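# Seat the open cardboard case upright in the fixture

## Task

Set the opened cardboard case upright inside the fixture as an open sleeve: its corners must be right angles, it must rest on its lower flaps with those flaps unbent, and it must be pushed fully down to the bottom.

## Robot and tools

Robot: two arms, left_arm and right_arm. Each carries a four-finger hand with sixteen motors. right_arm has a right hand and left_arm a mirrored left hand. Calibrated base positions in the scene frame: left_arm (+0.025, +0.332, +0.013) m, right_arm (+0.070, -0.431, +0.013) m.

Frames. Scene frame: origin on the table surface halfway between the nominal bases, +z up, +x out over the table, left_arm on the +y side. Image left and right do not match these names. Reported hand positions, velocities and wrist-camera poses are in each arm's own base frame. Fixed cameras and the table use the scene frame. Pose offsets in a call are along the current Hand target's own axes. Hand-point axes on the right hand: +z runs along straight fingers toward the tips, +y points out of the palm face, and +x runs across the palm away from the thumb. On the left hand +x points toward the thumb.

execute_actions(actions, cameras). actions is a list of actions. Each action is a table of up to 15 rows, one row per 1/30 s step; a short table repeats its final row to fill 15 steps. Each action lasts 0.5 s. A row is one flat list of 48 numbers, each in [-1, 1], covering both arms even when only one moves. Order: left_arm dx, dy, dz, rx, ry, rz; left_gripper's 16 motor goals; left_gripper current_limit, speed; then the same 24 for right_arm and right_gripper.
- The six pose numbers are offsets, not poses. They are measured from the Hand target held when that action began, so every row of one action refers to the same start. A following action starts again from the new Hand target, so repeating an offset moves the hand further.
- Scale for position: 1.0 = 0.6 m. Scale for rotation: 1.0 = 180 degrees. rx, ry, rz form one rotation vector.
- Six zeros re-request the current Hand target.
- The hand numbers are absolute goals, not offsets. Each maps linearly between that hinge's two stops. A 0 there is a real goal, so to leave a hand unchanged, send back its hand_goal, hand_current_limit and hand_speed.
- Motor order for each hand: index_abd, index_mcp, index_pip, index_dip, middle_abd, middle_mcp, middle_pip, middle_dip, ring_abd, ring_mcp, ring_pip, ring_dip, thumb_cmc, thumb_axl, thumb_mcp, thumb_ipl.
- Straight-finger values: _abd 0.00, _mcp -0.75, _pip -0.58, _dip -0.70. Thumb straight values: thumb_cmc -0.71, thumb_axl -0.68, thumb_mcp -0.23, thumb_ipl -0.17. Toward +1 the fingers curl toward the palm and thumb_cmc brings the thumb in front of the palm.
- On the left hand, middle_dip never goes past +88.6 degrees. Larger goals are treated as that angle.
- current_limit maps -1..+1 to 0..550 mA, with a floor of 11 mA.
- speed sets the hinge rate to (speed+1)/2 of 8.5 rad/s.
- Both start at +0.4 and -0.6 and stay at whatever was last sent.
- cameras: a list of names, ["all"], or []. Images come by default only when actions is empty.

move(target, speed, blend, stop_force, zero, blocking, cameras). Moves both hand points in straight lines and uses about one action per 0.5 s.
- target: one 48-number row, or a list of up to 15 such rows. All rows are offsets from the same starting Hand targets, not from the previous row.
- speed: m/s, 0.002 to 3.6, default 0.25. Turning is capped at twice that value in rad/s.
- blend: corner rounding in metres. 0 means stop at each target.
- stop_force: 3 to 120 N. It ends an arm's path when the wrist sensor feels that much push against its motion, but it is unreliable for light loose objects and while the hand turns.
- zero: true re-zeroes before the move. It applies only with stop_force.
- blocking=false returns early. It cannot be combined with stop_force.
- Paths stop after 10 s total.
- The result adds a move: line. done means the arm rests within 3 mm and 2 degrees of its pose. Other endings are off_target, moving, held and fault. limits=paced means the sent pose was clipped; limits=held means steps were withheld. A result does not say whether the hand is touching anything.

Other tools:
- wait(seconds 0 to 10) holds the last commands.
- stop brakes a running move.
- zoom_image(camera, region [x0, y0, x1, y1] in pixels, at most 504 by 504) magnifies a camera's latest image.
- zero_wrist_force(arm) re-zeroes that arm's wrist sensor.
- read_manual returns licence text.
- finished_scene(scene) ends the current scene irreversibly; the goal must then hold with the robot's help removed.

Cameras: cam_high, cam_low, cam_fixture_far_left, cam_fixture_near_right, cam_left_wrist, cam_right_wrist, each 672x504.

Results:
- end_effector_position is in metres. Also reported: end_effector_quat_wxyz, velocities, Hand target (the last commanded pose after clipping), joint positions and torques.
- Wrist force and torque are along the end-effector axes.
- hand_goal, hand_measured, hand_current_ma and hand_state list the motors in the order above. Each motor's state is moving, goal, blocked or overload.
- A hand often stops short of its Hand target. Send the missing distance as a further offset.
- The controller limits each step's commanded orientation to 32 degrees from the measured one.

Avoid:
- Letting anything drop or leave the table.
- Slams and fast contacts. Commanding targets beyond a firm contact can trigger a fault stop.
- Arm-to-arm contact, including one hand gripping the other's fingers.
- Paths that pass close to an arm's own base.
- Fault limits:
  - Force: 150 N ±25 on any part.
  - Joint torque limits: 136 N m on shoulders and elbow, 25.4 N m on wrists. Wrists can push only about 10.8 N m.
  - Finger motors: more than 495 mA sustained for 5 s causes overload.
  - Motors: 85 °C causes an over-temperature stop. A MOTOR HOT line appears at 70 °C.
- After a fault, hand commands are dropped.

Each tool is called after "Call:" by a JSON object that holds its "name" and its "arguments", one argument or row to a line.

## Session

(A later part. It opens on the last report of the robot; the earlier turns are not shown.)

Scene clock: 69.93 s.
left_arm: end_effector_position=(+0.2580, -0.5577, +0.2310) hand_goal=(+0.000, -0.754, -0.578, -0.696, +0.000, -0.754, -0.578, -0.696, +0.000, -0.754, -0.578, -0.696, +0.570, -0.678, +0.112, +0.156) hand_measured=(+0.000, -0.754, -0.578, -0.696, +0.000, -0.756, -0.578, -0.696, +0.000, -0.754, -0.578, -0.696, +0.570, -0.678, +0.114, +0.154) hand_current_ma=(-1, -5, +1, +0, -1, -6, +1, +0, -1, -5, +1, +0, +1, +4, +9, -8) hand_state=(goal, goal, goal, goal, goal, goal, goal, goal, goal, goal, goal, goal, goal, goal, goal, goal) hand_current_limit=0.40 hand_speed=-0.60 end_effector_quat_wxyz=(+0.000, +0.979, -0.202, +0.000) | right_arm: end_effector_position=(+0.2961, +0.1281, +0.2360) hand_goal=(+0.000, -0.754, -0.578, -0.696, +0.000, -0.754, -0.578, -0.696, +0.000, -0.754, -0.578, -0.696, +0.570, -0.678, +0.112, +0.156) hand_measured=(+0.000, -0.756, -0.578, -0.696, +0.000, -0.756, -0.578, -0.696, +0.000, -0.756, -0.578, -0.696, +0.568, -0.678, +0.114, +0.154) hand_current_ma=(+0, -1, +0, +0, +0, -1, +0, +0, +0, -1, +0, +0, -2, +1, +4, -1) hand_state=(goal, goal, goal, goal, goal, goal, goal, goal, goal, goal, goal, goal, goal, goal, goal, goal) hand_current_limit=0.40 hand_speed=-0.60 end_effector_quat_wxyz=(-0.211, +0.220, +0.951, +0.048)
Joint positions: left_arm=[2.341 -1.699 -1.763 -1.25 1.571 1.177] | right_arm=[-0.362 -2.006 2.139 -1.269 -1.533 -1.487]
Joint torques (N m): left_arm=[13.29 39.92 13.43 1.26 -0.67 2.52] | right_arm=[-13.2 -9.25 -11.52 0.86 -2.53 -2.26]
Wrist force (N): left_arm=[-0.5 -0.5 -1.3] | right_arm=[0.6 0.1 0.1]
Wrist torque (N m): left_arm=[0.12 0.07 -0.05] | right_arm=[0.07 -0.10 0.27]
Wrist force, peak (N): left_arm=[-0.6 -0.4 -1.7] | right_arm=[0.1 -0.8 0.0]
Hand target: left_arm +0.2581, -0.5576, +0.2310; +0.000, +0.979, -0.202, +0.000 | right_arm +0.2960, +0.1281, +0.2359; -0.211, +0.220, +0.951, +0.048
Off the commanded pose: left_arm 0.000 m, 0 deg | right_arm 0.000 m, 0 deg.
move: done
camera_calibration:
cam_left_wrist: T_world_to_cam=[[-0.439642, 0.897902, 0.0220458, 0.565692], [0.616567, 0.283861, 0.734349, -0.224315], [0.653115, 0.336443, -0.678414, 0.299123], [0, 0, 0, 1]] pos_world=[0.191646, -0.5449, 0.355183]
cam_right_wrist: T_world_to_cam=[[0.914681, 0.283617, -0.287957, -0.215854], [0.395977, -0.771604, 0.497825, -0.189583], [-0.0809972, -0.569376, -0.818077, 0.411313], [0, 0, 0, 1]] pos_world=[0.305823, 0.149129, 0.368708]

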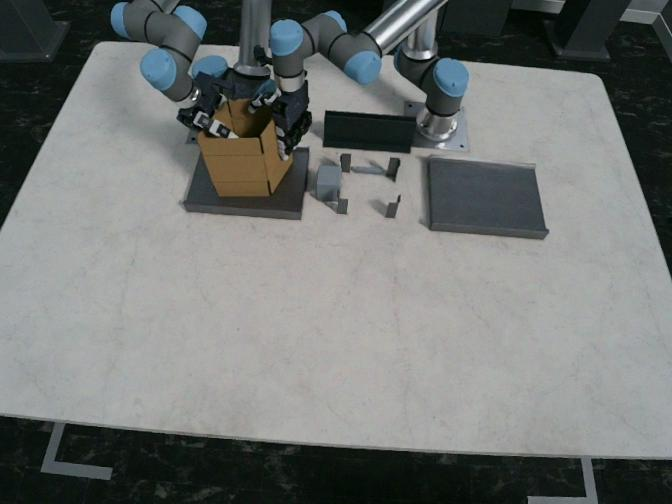

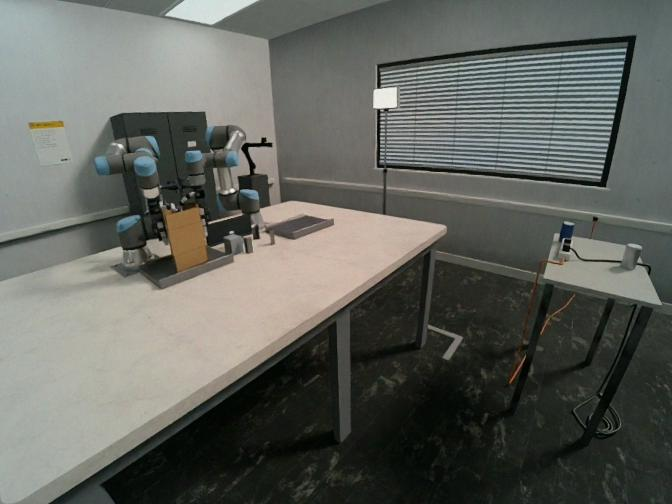

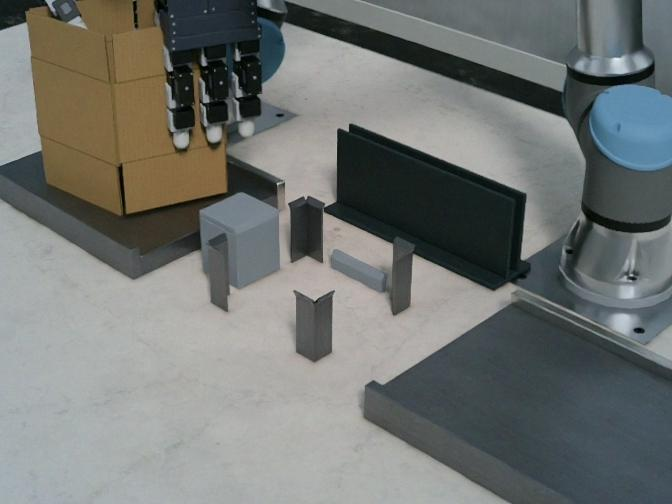

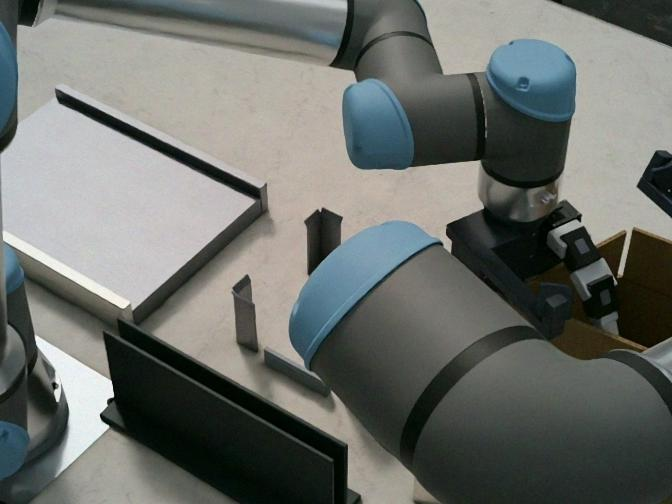

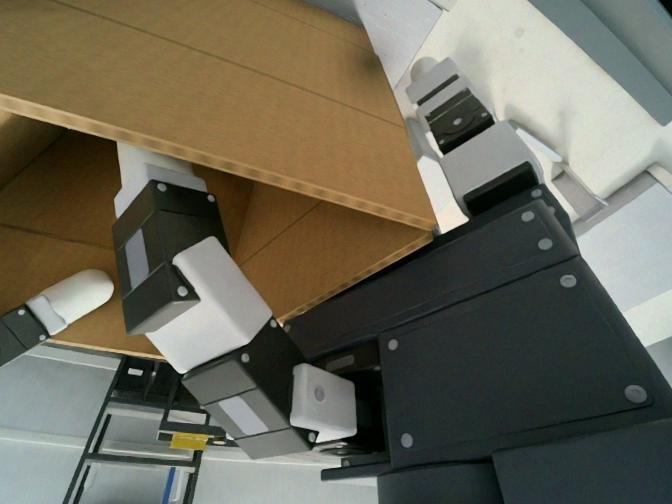

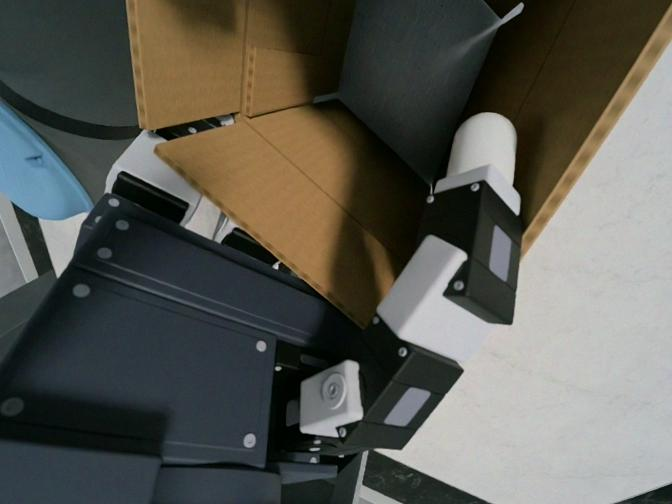

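Call:
{"name": "move", "arguments": {
  "target": [
    [0,0,0,0,0,0, 0,-0.753,-0.577,-0.696, 0,-0.753,-0.577,-0.696, 0,-0.753,-0.577,-0.696, 0.571,-0.677,0.62,0.157, 0.4,-0.85, 0,0,0,0,0,0, 0,-0.753,-0.577,-0.696, 0,-0.753,-0.577,-0.696, 0,-0.753,-0.577,-0.696, 0.571,-0.677,0.62,0.157, 0.4,-0.85]
  ],
  "speed": 0.05,
  "cameras": ["cam_left_wrist","cam_right_wrist"]
}}

Call:
{"name": "move", "arguments": {
  "target": [
    [0,0,0,0,0,0, 0,-0.753,-0.577,-0.696, 0,-0.753,-0.577,-0.696, 0,-0.753,-0.577,-0.696, 0.571,-0.677,0.8,0.157, 0.4,-0.85, 0,0,0,0,0,0, 0,-0.753,-0.577,-0.696, 0,-0.753,-0.577,-0.696, 0,-0.753,-0.577,-0.696, 0.571,-0.677,0.8,0.157, 0.4,-0.85]
  ],
  "speed": 0.05,
  "cameras": ["all"]
}}

Scene clock: 73.93 s.
left_arm: end_effector_position=(+0.2581, -0.5576, +0.2310) hand_goal=(+0.000, -0.754, -0.578, -0.696, +0.000, -0.754, -0.578, -0.696, +0.000, -0.754, -0.578, -0.696, +0.570, -0.678, +0.620, +0.156) hand_measured=(+0.000, -0.754, -0.578, -0.696, +0.000, -0.756, -0.578, -0.696, +0.000, -0.754, -0.578, -0.696, +0.570, -0.678, +0.618, +0.154) hand_current_ma=(-1, -5, +1, +0, -1, -6, +1, +0, -1, -5, +1, +0, +1, +4, -9, -8) hand_state=(goal, goal, goal, goal, goal, goal, goal, goal, goal, goal, goal, goal, goal, goal, goal, goal) hand_current_limit=0.40 hand_speed=-0.85 end_effector_quat_wxyz=(+0.000, +0.979, -0.202, +0.000) | right_arm: end_effector_position=(+0.2960, +0.1281, +0.2359) hand_goal=(+0.000, -0.754, -0.578, -0.696, +0.000, -0.754, -0.578, -0.696, +0.000, -0.754, -0.578, -0.696, +0.570, -0.678, +0.620, +0.156) hand_measured=(+0.000, -0.756, -0.578, -0.696, +0.000, -0.756, -0.578, -0.696, +0.000, -0.756, -0.578, -0.696, +0.568, -0.678, +0.618, +0.154) hand_current_ma=(+0, -1, +0, +0, +0, -1, +0, +0, +0, -1, +0, +0, -1, +0, -2, -1) hand_state=(goal, goal, goal, goal, goal, goal, goal, goal, goal, goal, goal, goal, goal, goal, goal, goal) hand_current_limit=0.40 hand_speed=-0.85 end_effector_quat_wxyz=(-0.211, +0.220, +0.951, +0.048)
Joint positions: left_arm=[2.341 -1.699 -1.763 -1.25 1.571 1.177] | right_arm=[-0.362 -2.006 2.14 -1.269 -1.533 -1.487]
Joint torques (N m): left_arm=[12.38 39.48 14.97 4.44 0.97 2.38] | right_arm=[-11.46 -10.94 -13.44 1.53 -2.44 1.12]
Wrist force (N): left_arm=[-0.6 -0.4 -0.8] | right_arm=[0.4 -0.2 0.0]
Wrist torque (N m): left_arm=[0.06 0.06 -0.07] | right_arm=[0.01 -0.10 0.26]
Wrist force, peak (N): left_arm=[-1.0 -0.8 -1.4] | right_arm=[0.8 -0.2 0.3]
Hand target: left_arm +0.2581, -0.5576, +0.2310; +0.000, +0.979, -0.202, +0.000 | right_arm +0.2960, +0.1281, +0.2359; -0.211, +0.220, +0.951, +0.048
Off the commanded pose: left_arm 0.000 m, 0 deg | right_arm 0.000 m, 0 deg.
move: done
camera_calibration:
cam_left_wrist: T_world_to_cam=[[-0.439696, 0.897879, 0.0219172, 0.565643], [0.616419, 0.283936, 0.734444, -0.22438], [0.653219, 0.336443, -0.678315, 0.299102], [0, 0, 0, 1]] pos_world=[0.191644, -0.5448, 0.355283]
cam_right_wrist: T_world_to_cam=[[0.914567, 0.283575, -0.288363, -0.2156], [0.39616, -0.771633, 0.497634, -0.189473], [-0.0813937, -0.569357, -0.818051, 0.41133], [0, 0, 0, 1]] pos_world=[0.305722, 0.149129, 0.368606]
Images, in order (width x height): cam_left_wrist 672x504, cam_right_wrist 672x504.

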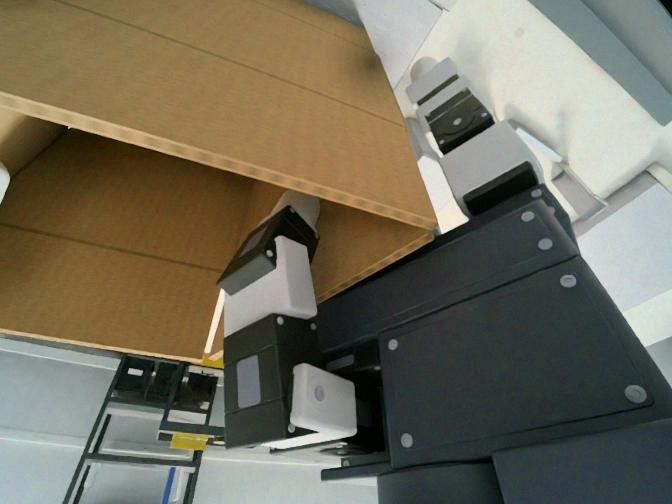

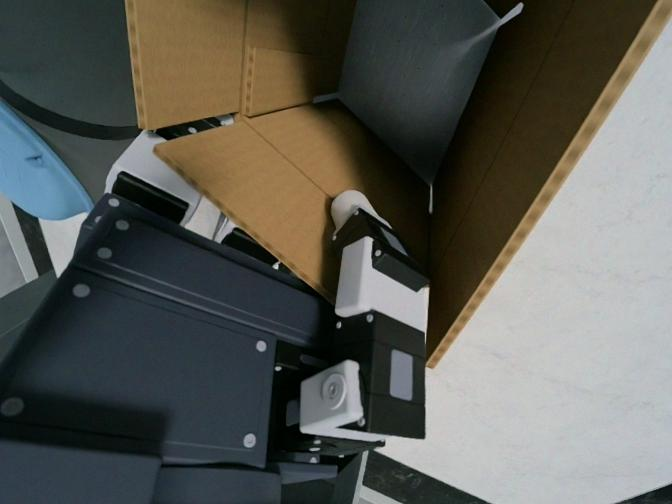

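Scene clock: 74.43 s.
left_arm: end_effector_position=(+0.2581, -0.5576, +0.2310) hand_goal=(+0.000, -0.754, -0.578, -0.696, +0.000, -0.754, -0.578, -0.696, +0.000, -0.754, -0.578, -0.696, +0.570, -0.678, +0.800, +0.156) hand_measured=(+0.000, -0.754, -0.578, -0.696, +0.000, -0.756, -0.578, -0.696, +0.000, -0.754, -0.578, -0.696, +0.570, -0.682, +0.650, +0.144) hand_current_ma=(-1, -5, +1, +0, -1, -6, +1, +0, -1, -5, +1, +0, +1, -19, -385, -76) hand_state=(goal, goal, goal, goal, goal, goal, goal, goal, goal, goal, goal, goal, goal, goal, blocked, goal) hand_current_limit=0.40 hand_speed=-0.85 end_effector_quat_wxyz=(+0.000, +0.979, -0.202, +0.000) | right_arm: end_effector_position=(+0.2960, +0.1281, +0.2359) hand_goal=(+0.000, -0.754, -0.578, -0.696, +0.000, -0.754, -0.578, -0.696, +0.000, -0.754, -0.578, -0.696, +0.570, -0.678, +0.800, +0.156) hand_measured=(+0.000, -0.756, -0.578, -0.696, +0.000, -0.756, -0.578, -0.696, +0.000, -0.756, -0.578, -0.696, +0.568, -0.674, +0.652, +0.138) hand_current_ma=(+0, -1, +0, +0, +0, -1, +0, +0, +0, -1, +0, +0, -1, +5, -385, -50) hand_state=(goal, goal, goal, goal, goal, goal, goal, goal, goal, goal, goal, goal, goal, goal, blocked, goal) hand_current_limit=0.40 hand_speed=-0.85 end_effector_quat_wxyz=(-0.211, +0.220, +0.951, +0.048)
Joint positions: left_arm=[2.341 -1.699 -1.763 -1.25 1.571 1.177] | right_arm=[-0.362 -2.006 2.14 -1.269 -1.533 -1.487]
Joint torques (N m): left_arm=[12.52 38.74 15.49 4.36 0.8 2.25] | right_arm=[-11.48 -10.59 -13.07 0.99 -1.99 1.04]
Wrist force (N): left_arm=[0.2 1.4 -2.3] | right_arm=[1.2 2.4 0.1]
Wrist torque (N m): left_arm=[0.11 0.09 0.00] | right_arm=[0.05 -0.11 0.30]
Wrist force, peak (N): left_arm=[0.1 1.4 -3.0] | right_arm=[1.4 2.4 0.1]
Hand target: left_arm +0.2581, -0.5576, +0.2310; +0.000, +0.979, -0.202, +0.000 | right_arm +0.2960, +0.1281, +0.2359; -0.211, +0.220, +0.951, +0.048
Off the commanded pose: left_arm 0.000 m, 0 deg | right_arm 0.000 m, 0 deg.
move: done
camera_calibration:
cam_left_wrist: T_world_to_cam=[[-0.439637, 0.897909, 0.0218574, 0.565669], [0.616438, 0.283944, 0.734425, -0.224373], [0.653241, 0.336354, -0.678338, 0.299057], [0, 0, 0, 1]] pos_world=[0.191645, -0.5448, 0.355282]
cam_right_wrist: T_world_to_cam=[[0.914567, 0.283575, -0.288363, -0.2156], [0.39616, -0.771633, 0.497634, -0.189473], [-0.0813937, -0.569357, -0.818051, 0.41133], [0, 0, 0, 1]] pos_world=[0.305722, 0.149129, 0.368606]

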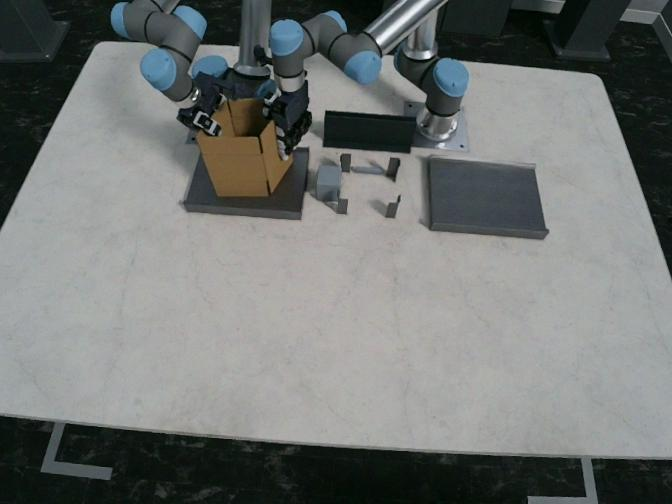

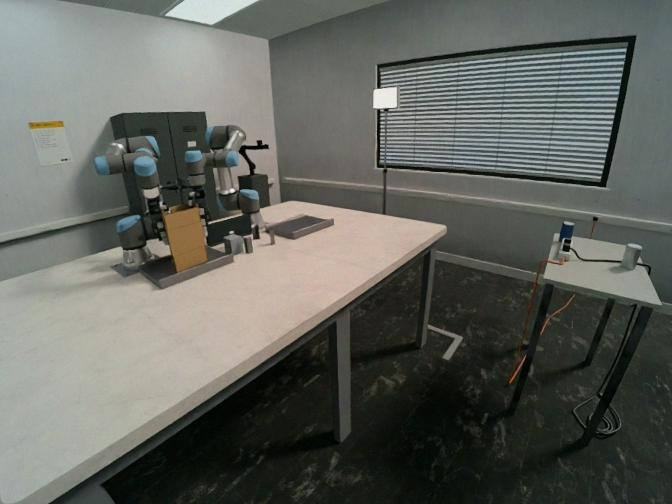

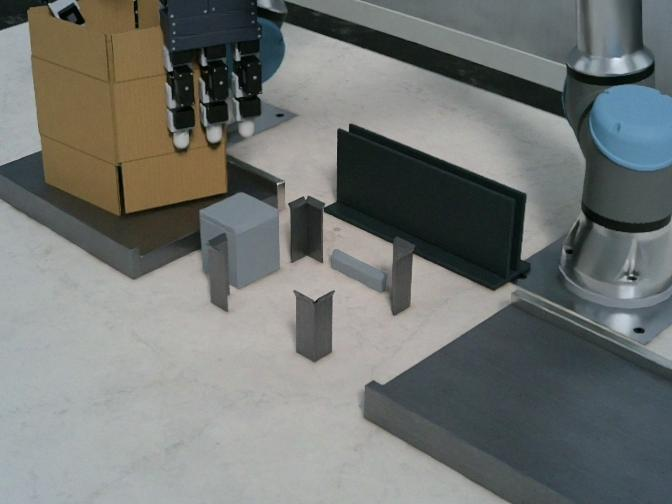

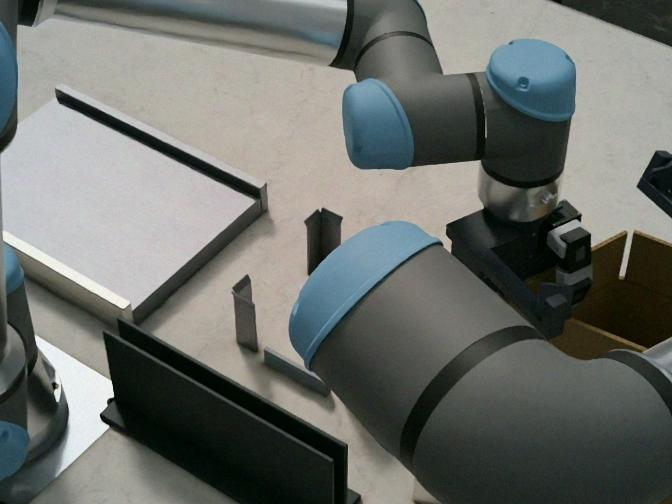

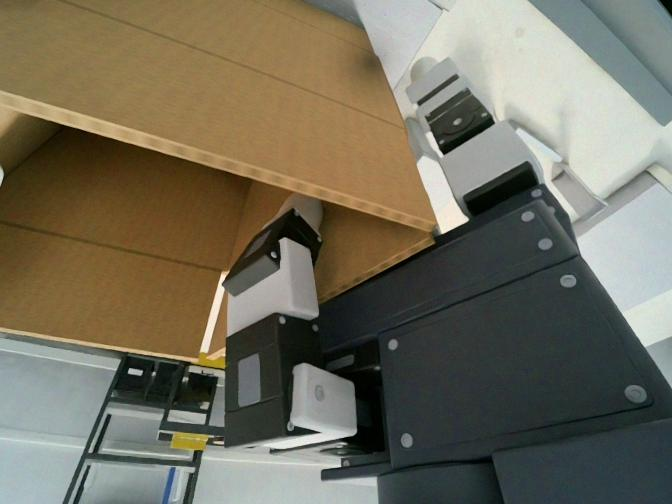

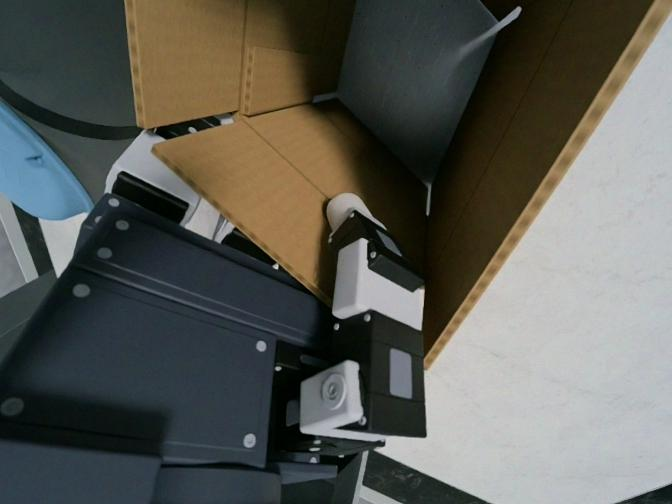

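Call:
{"name": "move", "arguments": {
  "target": [
    [0,0,-0.05,0,0,0, 0,-0.753,-0.577,-0.696, 0,-0.753,-0.577,-0.696, 0,-0.753,-0.577,-0.696, 0.571,-0.677,0.8,0.157, 0.4,-0.85, 0.02113,0,-0.04532,0,0,0, 0,-0.753,-0.577,-0.696, 0,-0.753,-0.577,-0.696, 0,-0.753,-0.577,-0.696, 0.571,-0.677,0.8,0.157, 0.4,-0.85]
  ],
  "speed": 0.04,
  "cameras": ["cam_fixture_far_left","cam_low","cam_left_wrist","cam_right_wrist"]
}}

Scene clock: 75.90 s.
left_arm: end_effector_position=(+0.2581, -0.5576, +0.2611) hand_goal=(+0.000, -0.754, -0.578, -0.696, +0.000, -0.754, -0.578, -0.696, +0.000, -0.754, -0.578, -0.696, +0.570, -0.678, +0.800, +0.156) hand_measured=(+0.000, -0.754, -0.578, -0.696, +0.000, -0.756, -0.578, -0.696, +0.000, -0.754, -0.578, -0.696, +0.570, -0.686, +0.654, +0.140) hand_current_ma=(-1, -5, +1, +0, -1, -6, +1, +0, -1, -5, +1, +0, +1, -50, -385, -110) hand_state=(goal, goal, goal, goal, goal, goal, goal, goal, goal, goal, goal, goal, goal, goal, blocked, goal) hand_current_limit=0.40 hand_speed=-0.85 end_effector_quat_wxyz=(+0.000, +0.979, -0.202, +0.000) | right_arm: end_effector_position=(+0.2960, +0.1281, +0.2660) hand_goal=(+0.000, -0.754, -0.578, -0.696, +0.000, -0.754, -0.578, -0.696, +0.000, -0.754, -0.578, -0.696, +0.570, -0.678, +0.800, +0.156) hand_measured=(+0.000, -0.756, -0.578, -0.696, +0.000, -0.756, -0.578, -0.696, +0.000, -0.756, -0.578, -0.696, +0.568, -0.672, +0.660, +0.136) hand_current_ma=(+0, -1, +0, +0, +0, -1, +0, +0, +0, -1, +0, +0, -1, +8, -385, -58) hand_state=(goal, goal, goal, goal, goal, goal, goal, goal, goal, goal, goal, goal, goal, goal, blocked, blocked) hand_current_limit=0.40 hand_speed=-0.85 end_effector_quat_wxyz=(-0.211, +0.220, +0.951, +0.048)
Joint positions: left_arm=[2.341 -1.679 -1.706 -1.327 1.571 1.177] | right_arm=[-0.362 -2.014 2.067 -1.188 -1.533 -1.487]
Joint torques (N m): left_arm=[12.77 20.57 14.38 4.88 -0.14 2.2] | right_arm=[12.88 -0.91 -15.28 -3.73 1.58 2.41]
Wrist force (N): left_arm=[0.7 1.4 -0.5] | right_arm=[1.6 2.1 0.8]
Wrist torque (N m): left_arm=[0.01 -0.01 0.06] | right_arm=[0.01 -0.18 0.34]
Wrist force, peak (N): left_arm=[0.1 1.5 -2.8] | right_arm=[1.2 2.3 1.7]
Hand target: left_arm +0.2581, -0.5576, +0.2610; +0.000, +0.979, -0.202, +0.000 | right_arm +0.2960, +0.1281, +0.2659; -0.211, +0.220, +0.951, +0.048
Off the commanded pose: left_arm 0.000 m, 0 deg | right_arm 0.000 m, 0 deg.
move: done
camera_calibration:
cam_left_wrist: T_world_to_cam=[[-0.439689, 0.897887, 0.0217279, 0.565058], [0.616339, 0.284043, 0.73447, -0.246422], [0.653299, 0.33633, -0.678294, 0.319433], [0, 0, 0, 1]] pos_world=[0.191644, -0.544799, 0.385382]
cam_right_wrist: T_world_to_cam=[[0.914622, 0.283534, -0.288228, -0.207013], [0.396053, -0.771645, 0.497701, -0.204368], [-0.0812948, -0.569362, -0.818058, 0.435984], [0, 0, 0, 1]] pos_world=[0.305722, 0.149229, 0.398707]
Images, in order (width x height): cam_low 672x504, cam_fixture_far_left 672x504, cam_left_wrist 672x504, cam_right_wrist 672x504.

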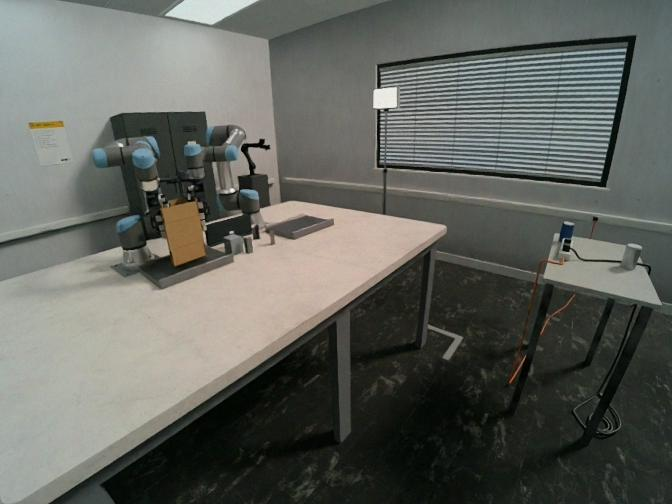

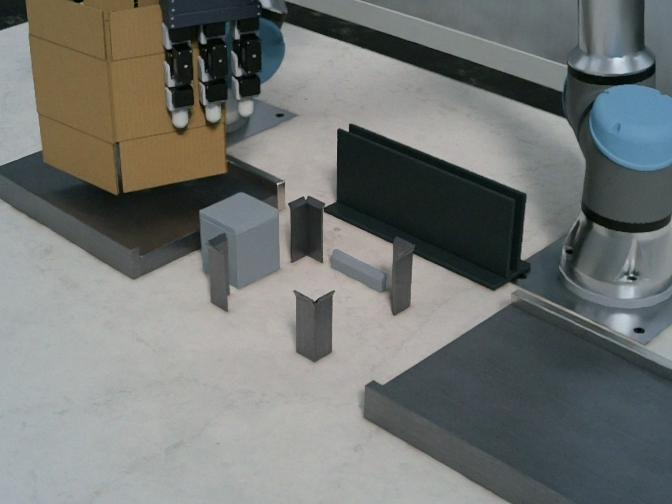

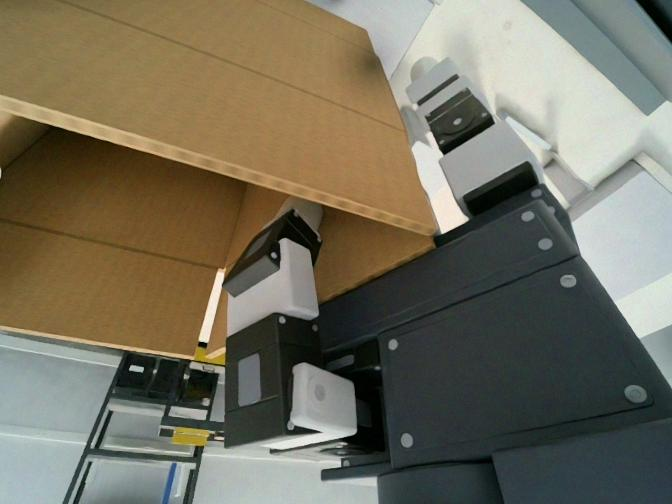

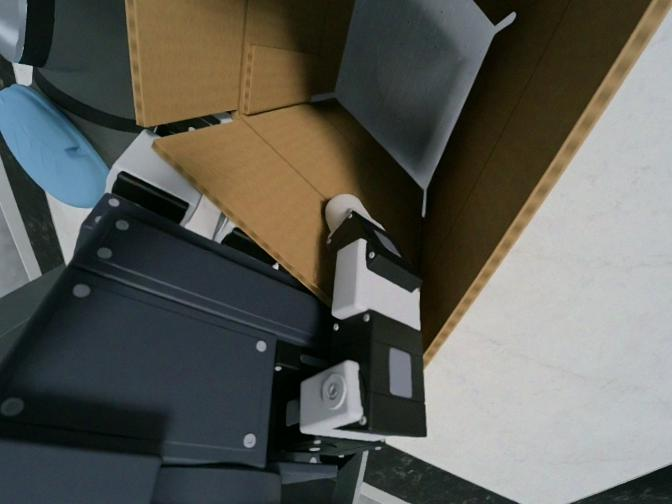

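Call:
{"name": "move", "arguments": {
  "target": [
    [0,0,-0.11667,0,0,0, 0,-0.753,-0.577,-0.696, 0,-0.753,-0.577,-0.696, 0,-0.753,-0.577,-0.696, 0.571,-0.677,0.8,0.157, 0.4,-0.85, 0.0493,0,-0.10573,0,0,0, 0,-0.753,-0.577,-0.696, 0,-0.753,-0.577,-0.696, 0,-0.753,-0.577,-0.696, 0.571,-0.677,0.8,0.157, 0.4,-0.85]
  ],
  "speed": 0.08,
  "cameras": ["cam_high","cam_fixture_far_left","cam_left_wrist","cam_right_wrist"]
}}

Call:
{"name": "zoom_image", "arguments": {
  "camera": "cam_high",
  "region": [150, 50, 350, 250]
}}

Scene clock: 80.57 s.
left_arm: end_effector_position=(+0.2581, -0.5576, +0.3311) hand_goal=(+0.000, -0.754, -0.578, -0.696, +0.000, -0.754, -0.578, -0.696, +0.000, -0.754, -0.578, -0.696, +0.570, -0.678, +0.800, +0.156) hand_measured=(+0.000, -0.754, -0.578, -0.696, +0.000, -0.756, -0.578, -0.696, +0.000, -0.754, -0.578, -0.696, +0.570, -0.686, +0.656, +0.138) hand_current_ma=(-1, -5, +1, +0, -1, -6, +1, +0, -1, -5, +1, +0, +1, -53, -385, -113) hand_state=(goal, goal, goal, goal, goal, goal, goal, goal, goal, goal, goal, goal, goal, goal, blocked, goal) hand_current_limit=0.40 hand_speed=-0.85 end_effector_quat_wxyz=(+0.000, +0.979, -0.202, +0.000) | right_arm: end_effector_position=(+0.2961, +0.1282, +0.3359) hand_goal=(+0.000, -0.754, -0.578, -0.696, +0.000, -0.754, -0.578, -0.696, +0.000, -0.754, -0.578, -0.696, +0.570, -0.678, +0.800, +0.156) hand_measured=(+0.000, -0.756, -0.578, -0.696, +0.000, -0.756, -0.578, -0.696, +0.000, -0.756, -0.578, -0.696, +0.568, -0.672, +0.660, +0.136) hand_current_ma=(+0, -1, +0, +0, +0, -1, +0, +0, +0, -1, +0, +0, -1, +8, -385, -59) hand_state=(goal, goal, goal, goal, goal, goal, goal, goal, goal, goal, goal, goal, goal, goal, blocked, blocked) hand_current_limit=0.40 hand_speed=-0.85 end_effector_quat_wxyz=(-0.211, +0.220, +0.951, +0.048)
Joint positions: left_arm=[2.341 -1.654 -1.553 -1.505 1.571 1.177] | right_arm=[-0.362 -2.007 1.885 -1.013 -1.533 -1.487]
Joint torques (N m): left_arm=[11.66 20.02 24.51 3.14 0.12 2.22] | right_arm=[10.83 -10.12 -23.92 -3.25 -0.82 2.24]
Wrist force (N): left_arm=[0.5 1.4 0.0] | right_arm=[1.4 1.7 1.0]
Wrist torque (N m): left_arm=[-0.02 0.02 0.04] | right_arm=[-0.04 -0.20 0.27]
Wrist force, peak (N): left_arm=[0.9 1.6 -0.8] | right_arm=[1.3 2.6 1.4]
Hand target: left_arm +0.2581, -0.5576, +0.3310; +0.000, +0.979, -0.202, +0.000 | right_arm +0.2960, +0.1282, +0.3359; -0.211, +0.220, +0.951, +0.048
Off the commanded pose: left_arm 0.000 m, 0 deg | right_arm 0.000 m, 0 deg.
move: done
camera_calibration:
cam_left_wrist: T_world_to_cam=[[-0.43969, 0.897885, 0.0217887, 0.563422], [0.616447, 0.28405, 0.734377, -0.297765], [0.653197, 0.33633, -0.678392, 0.366876], [0, 0, 0, 1]] pos_world=[0.191645, -0.544699, 0.455281]
cam_right_wrist: T_world_to_cam=[[0.914553, 0.283578, -0.288405, -0.186889], [0.396173, -0.77172, 0.497489, -0.239072], [-0.0814907, -0.569238, -0.818124, 0.493164], [0, 0, 0, 1]] pos_world=[0.305822, 0.149229, 0.468506]
Images, in order (width x height): cam_high 672x504, cam_fixture_far_left 672x504, cam_left_wrist 672x504, cam_right_wrist 672x504.

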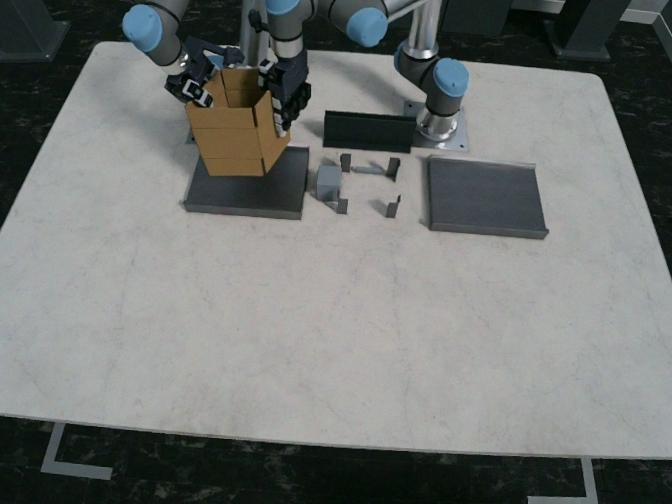

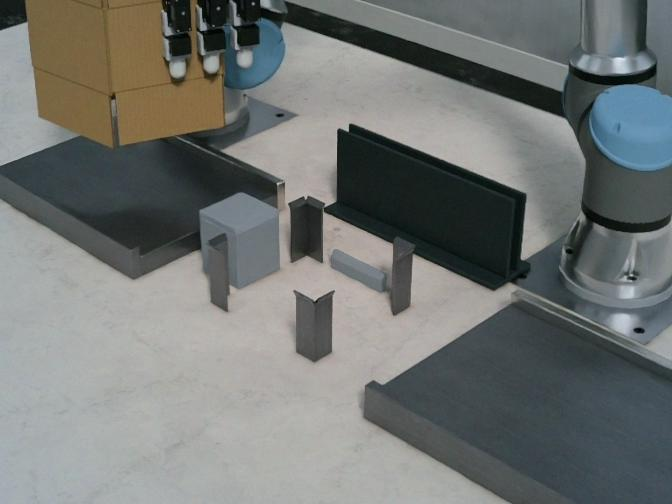

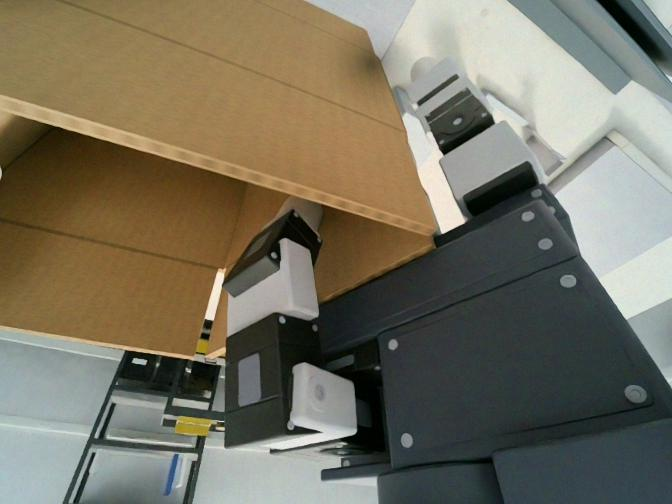

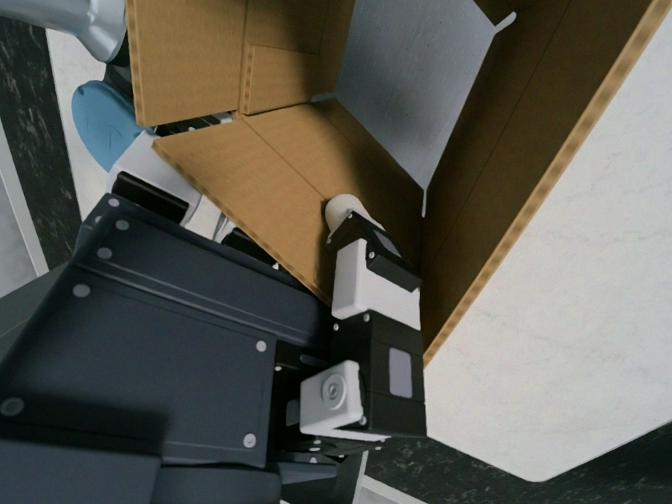

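Scaled by 2.520 from the camera's 672x504 image, which has a finer 960x720 frame.

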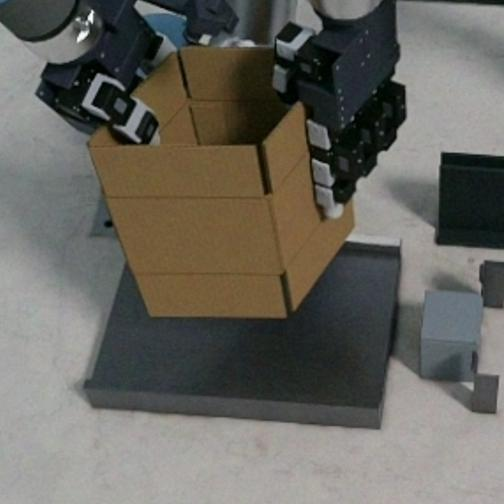

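Call:
{"name": "move", "arguments": {
  "target": [
    [0.0559,0.0042,0,0,0,-0.1333, 0,-0.753,-0.577,-0.696, 0,-0.753,-0.577,-0.696, 0,-0.753,-0.577,-0.696, 0.571,-0.677,0.8,0.157, 0.4,-0.85, 0.0474,-0.0120,0.0222,0.0565,0,-0.1211, 0,-0.753,-0.577,-0.696, 0,-0.753,-0.577,-0.696, 0,-0.753,-0.577,-0.696, 0.571,-0.677,0.8,0.157, 0.4,-0.85]
  ],
  "speed": 0.06,
  "cameras": ["cam_high","cam_fixture_far_left","cam_left_wrist","cam_right_wrist"]
}}

Call:
{"name": "zoom_image", "arguments": {
  "camera": "cam_high",
  "region": [150, 50, 350, 250]
}}

Scene clock: 85.17 s.
left_arm: end_effector_position=(+0.2879, -0.5733, +0.3310) hand_goal=(+0.000, -0.754, -0.578, -0.696, +0.000, -0.754, -0.578, -0.696, +0.000, -0.754, -0.578, -0.696, +0.570, -0.678, +0.800, +0.156) hand_measured=(+0.000, -0.754, -0.578, -0.696, +0.000, -0.768, -0.578, -0.696, +0.000, -0.754, -0.578, -0.696, +0.570, -0.672, +0.660, +0.132) hand_current_ma=(-1, -5, +1, +0, -1, -69, +1, +0, -1, -5, +1, +0, +1, +37, -385, -161) hand_state=(goal, goal, goal, goal, goal, goal, goal, goal, goal, goal, goal, goal, goal, goal, blocked, blocked) hand_current_limit=0.40 hand_speed=-0.85 end_effector_quat_wxyz=(+0.000, +1.000, +0.006, +0.000) | right_arm: end_effector_position=(+0.2647, +0.1355, +0.3359) hand_goal=(+0.000, -0.754, -0.578, -0.696, +0.000, -0.754, -0.578, -0.696, +0.000, -0.754, -0.578, -0.696, +0.570, -0.678, +0.800, +0.156) hand_measured=(+0.000, -0.760, -0.578, -0.696, +0.000, -0.756, -0.578, -0.696, +0.000, -0.756, -0.578, -0.696, +0.568, -0.686, +0.664, +0.130) hand_current_ma=(+0, -9, +0, +0, +0, -1, +0, +0, +0, -1, +0, +0, -1, -13, -385, -82) hand_state=(goal, goal, goal, goal, goal, goal, goal, goal, goal, goal, goal, goal, goal, goal, blocked, blocked) hand_current_limit=0.40 hand_speed=-0.85 end_effector_quat_wxyz=(-0.217, +0.017, +0.976, +0.003)
Joint positions: left_arm=[2.309 -1.684 -1.52 -1.509 1.571 0.726] | right_arm=[-0.259 -1.972 1.867 -1.038 -1.667 -1.775]
Joint torques (N m): left_arm=[0.88 33.03 16.93 1.49 -0.26 2.34] | right_arm=[-11.91 -6.8 -30.73 -1.1 1.89 2.39]
Wrist force (N): left_arm=[-2.3 -1.7 0.2] | right_arm=[-1.3 -1.8 -0.7]
Wrist torque (N m): left_arm=[0.02 0.00 -0.06] | right_arm=[-0.01 -0.15 0.13]
Wrist force, peak (N): left_arm=[-2.7 -2.0 0.3] | right_arm=[1.3 2.2 1.4]
Hand target: left_arm +0.2879, -0.5732, +0.3310; +0.000, +1.000, +0.006, +0.000 | right_arm +0.2647, +0.1355, +0.3359; -0.217, +0.017, +0.976, +0.003
Off the commanded pose: left_arm 0.000 m, 0 deg | right_arm 0.000 m, 0 deg.
move: done
camera_calibration:
cam_left_wrist: T_world_to_cam=[[-0.766701, 0.641631, 0.0219067, 0.537795], [0.447882, 0.510115, 0.734292, -0.133517], [0.459969, 0.572794, -0.67848, 0.543896], [0, 0, 0, 1]] pos_world=[0.221952, -0.588497, 0.455282]
cam_right_wrist: T_world_to_cam=[[0.719167, 0.632035, -0.288672, -0.155664], [0.676736, -0.542912, 0.497267, -0.326236], [0.157567, -0.552973, -0.818165, 0.429392], [0, 0, 0, 1]] pos_world=[0.265066, 0.15871, 0.468604]
Images, in order (width x height): cam_high 672x504, cam_fixture_far_left 672x504, cam_left_wrist 672x504, cam_right_wrist 672x504.

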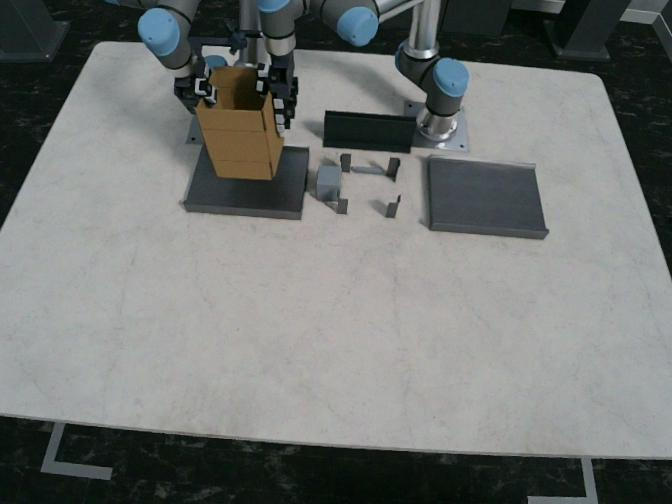

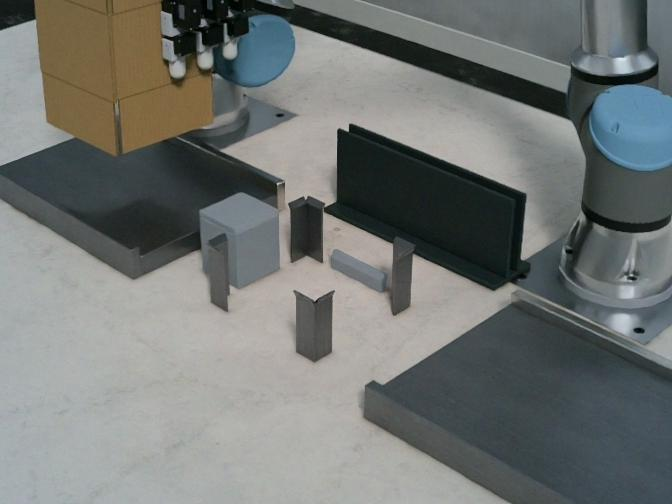

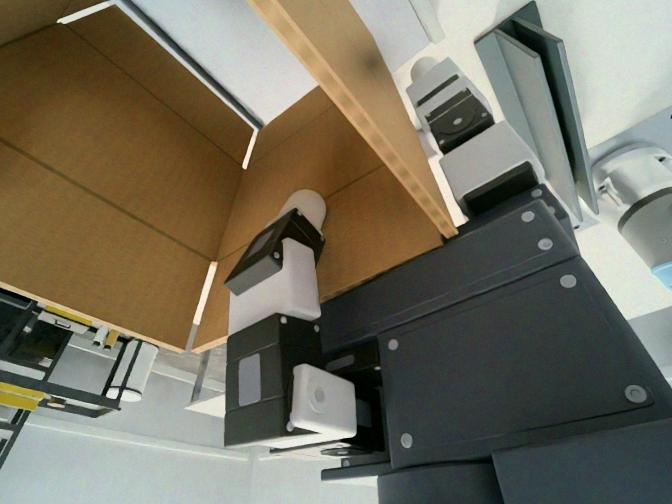

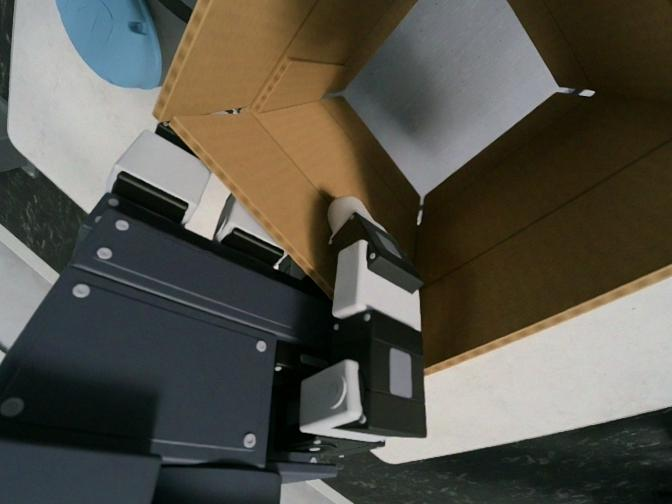

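Scaled by 2.520 from the camera's 672x504 image, which has a finer 960x720 frame.

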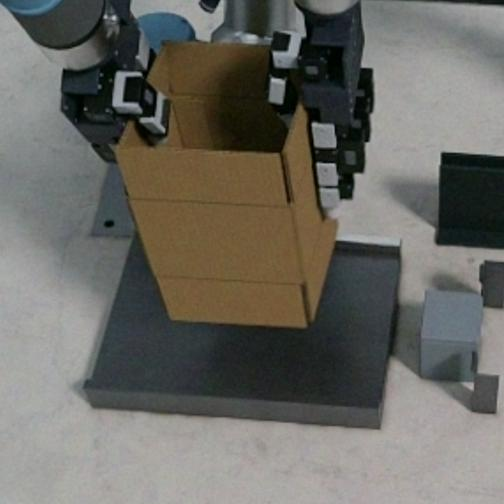

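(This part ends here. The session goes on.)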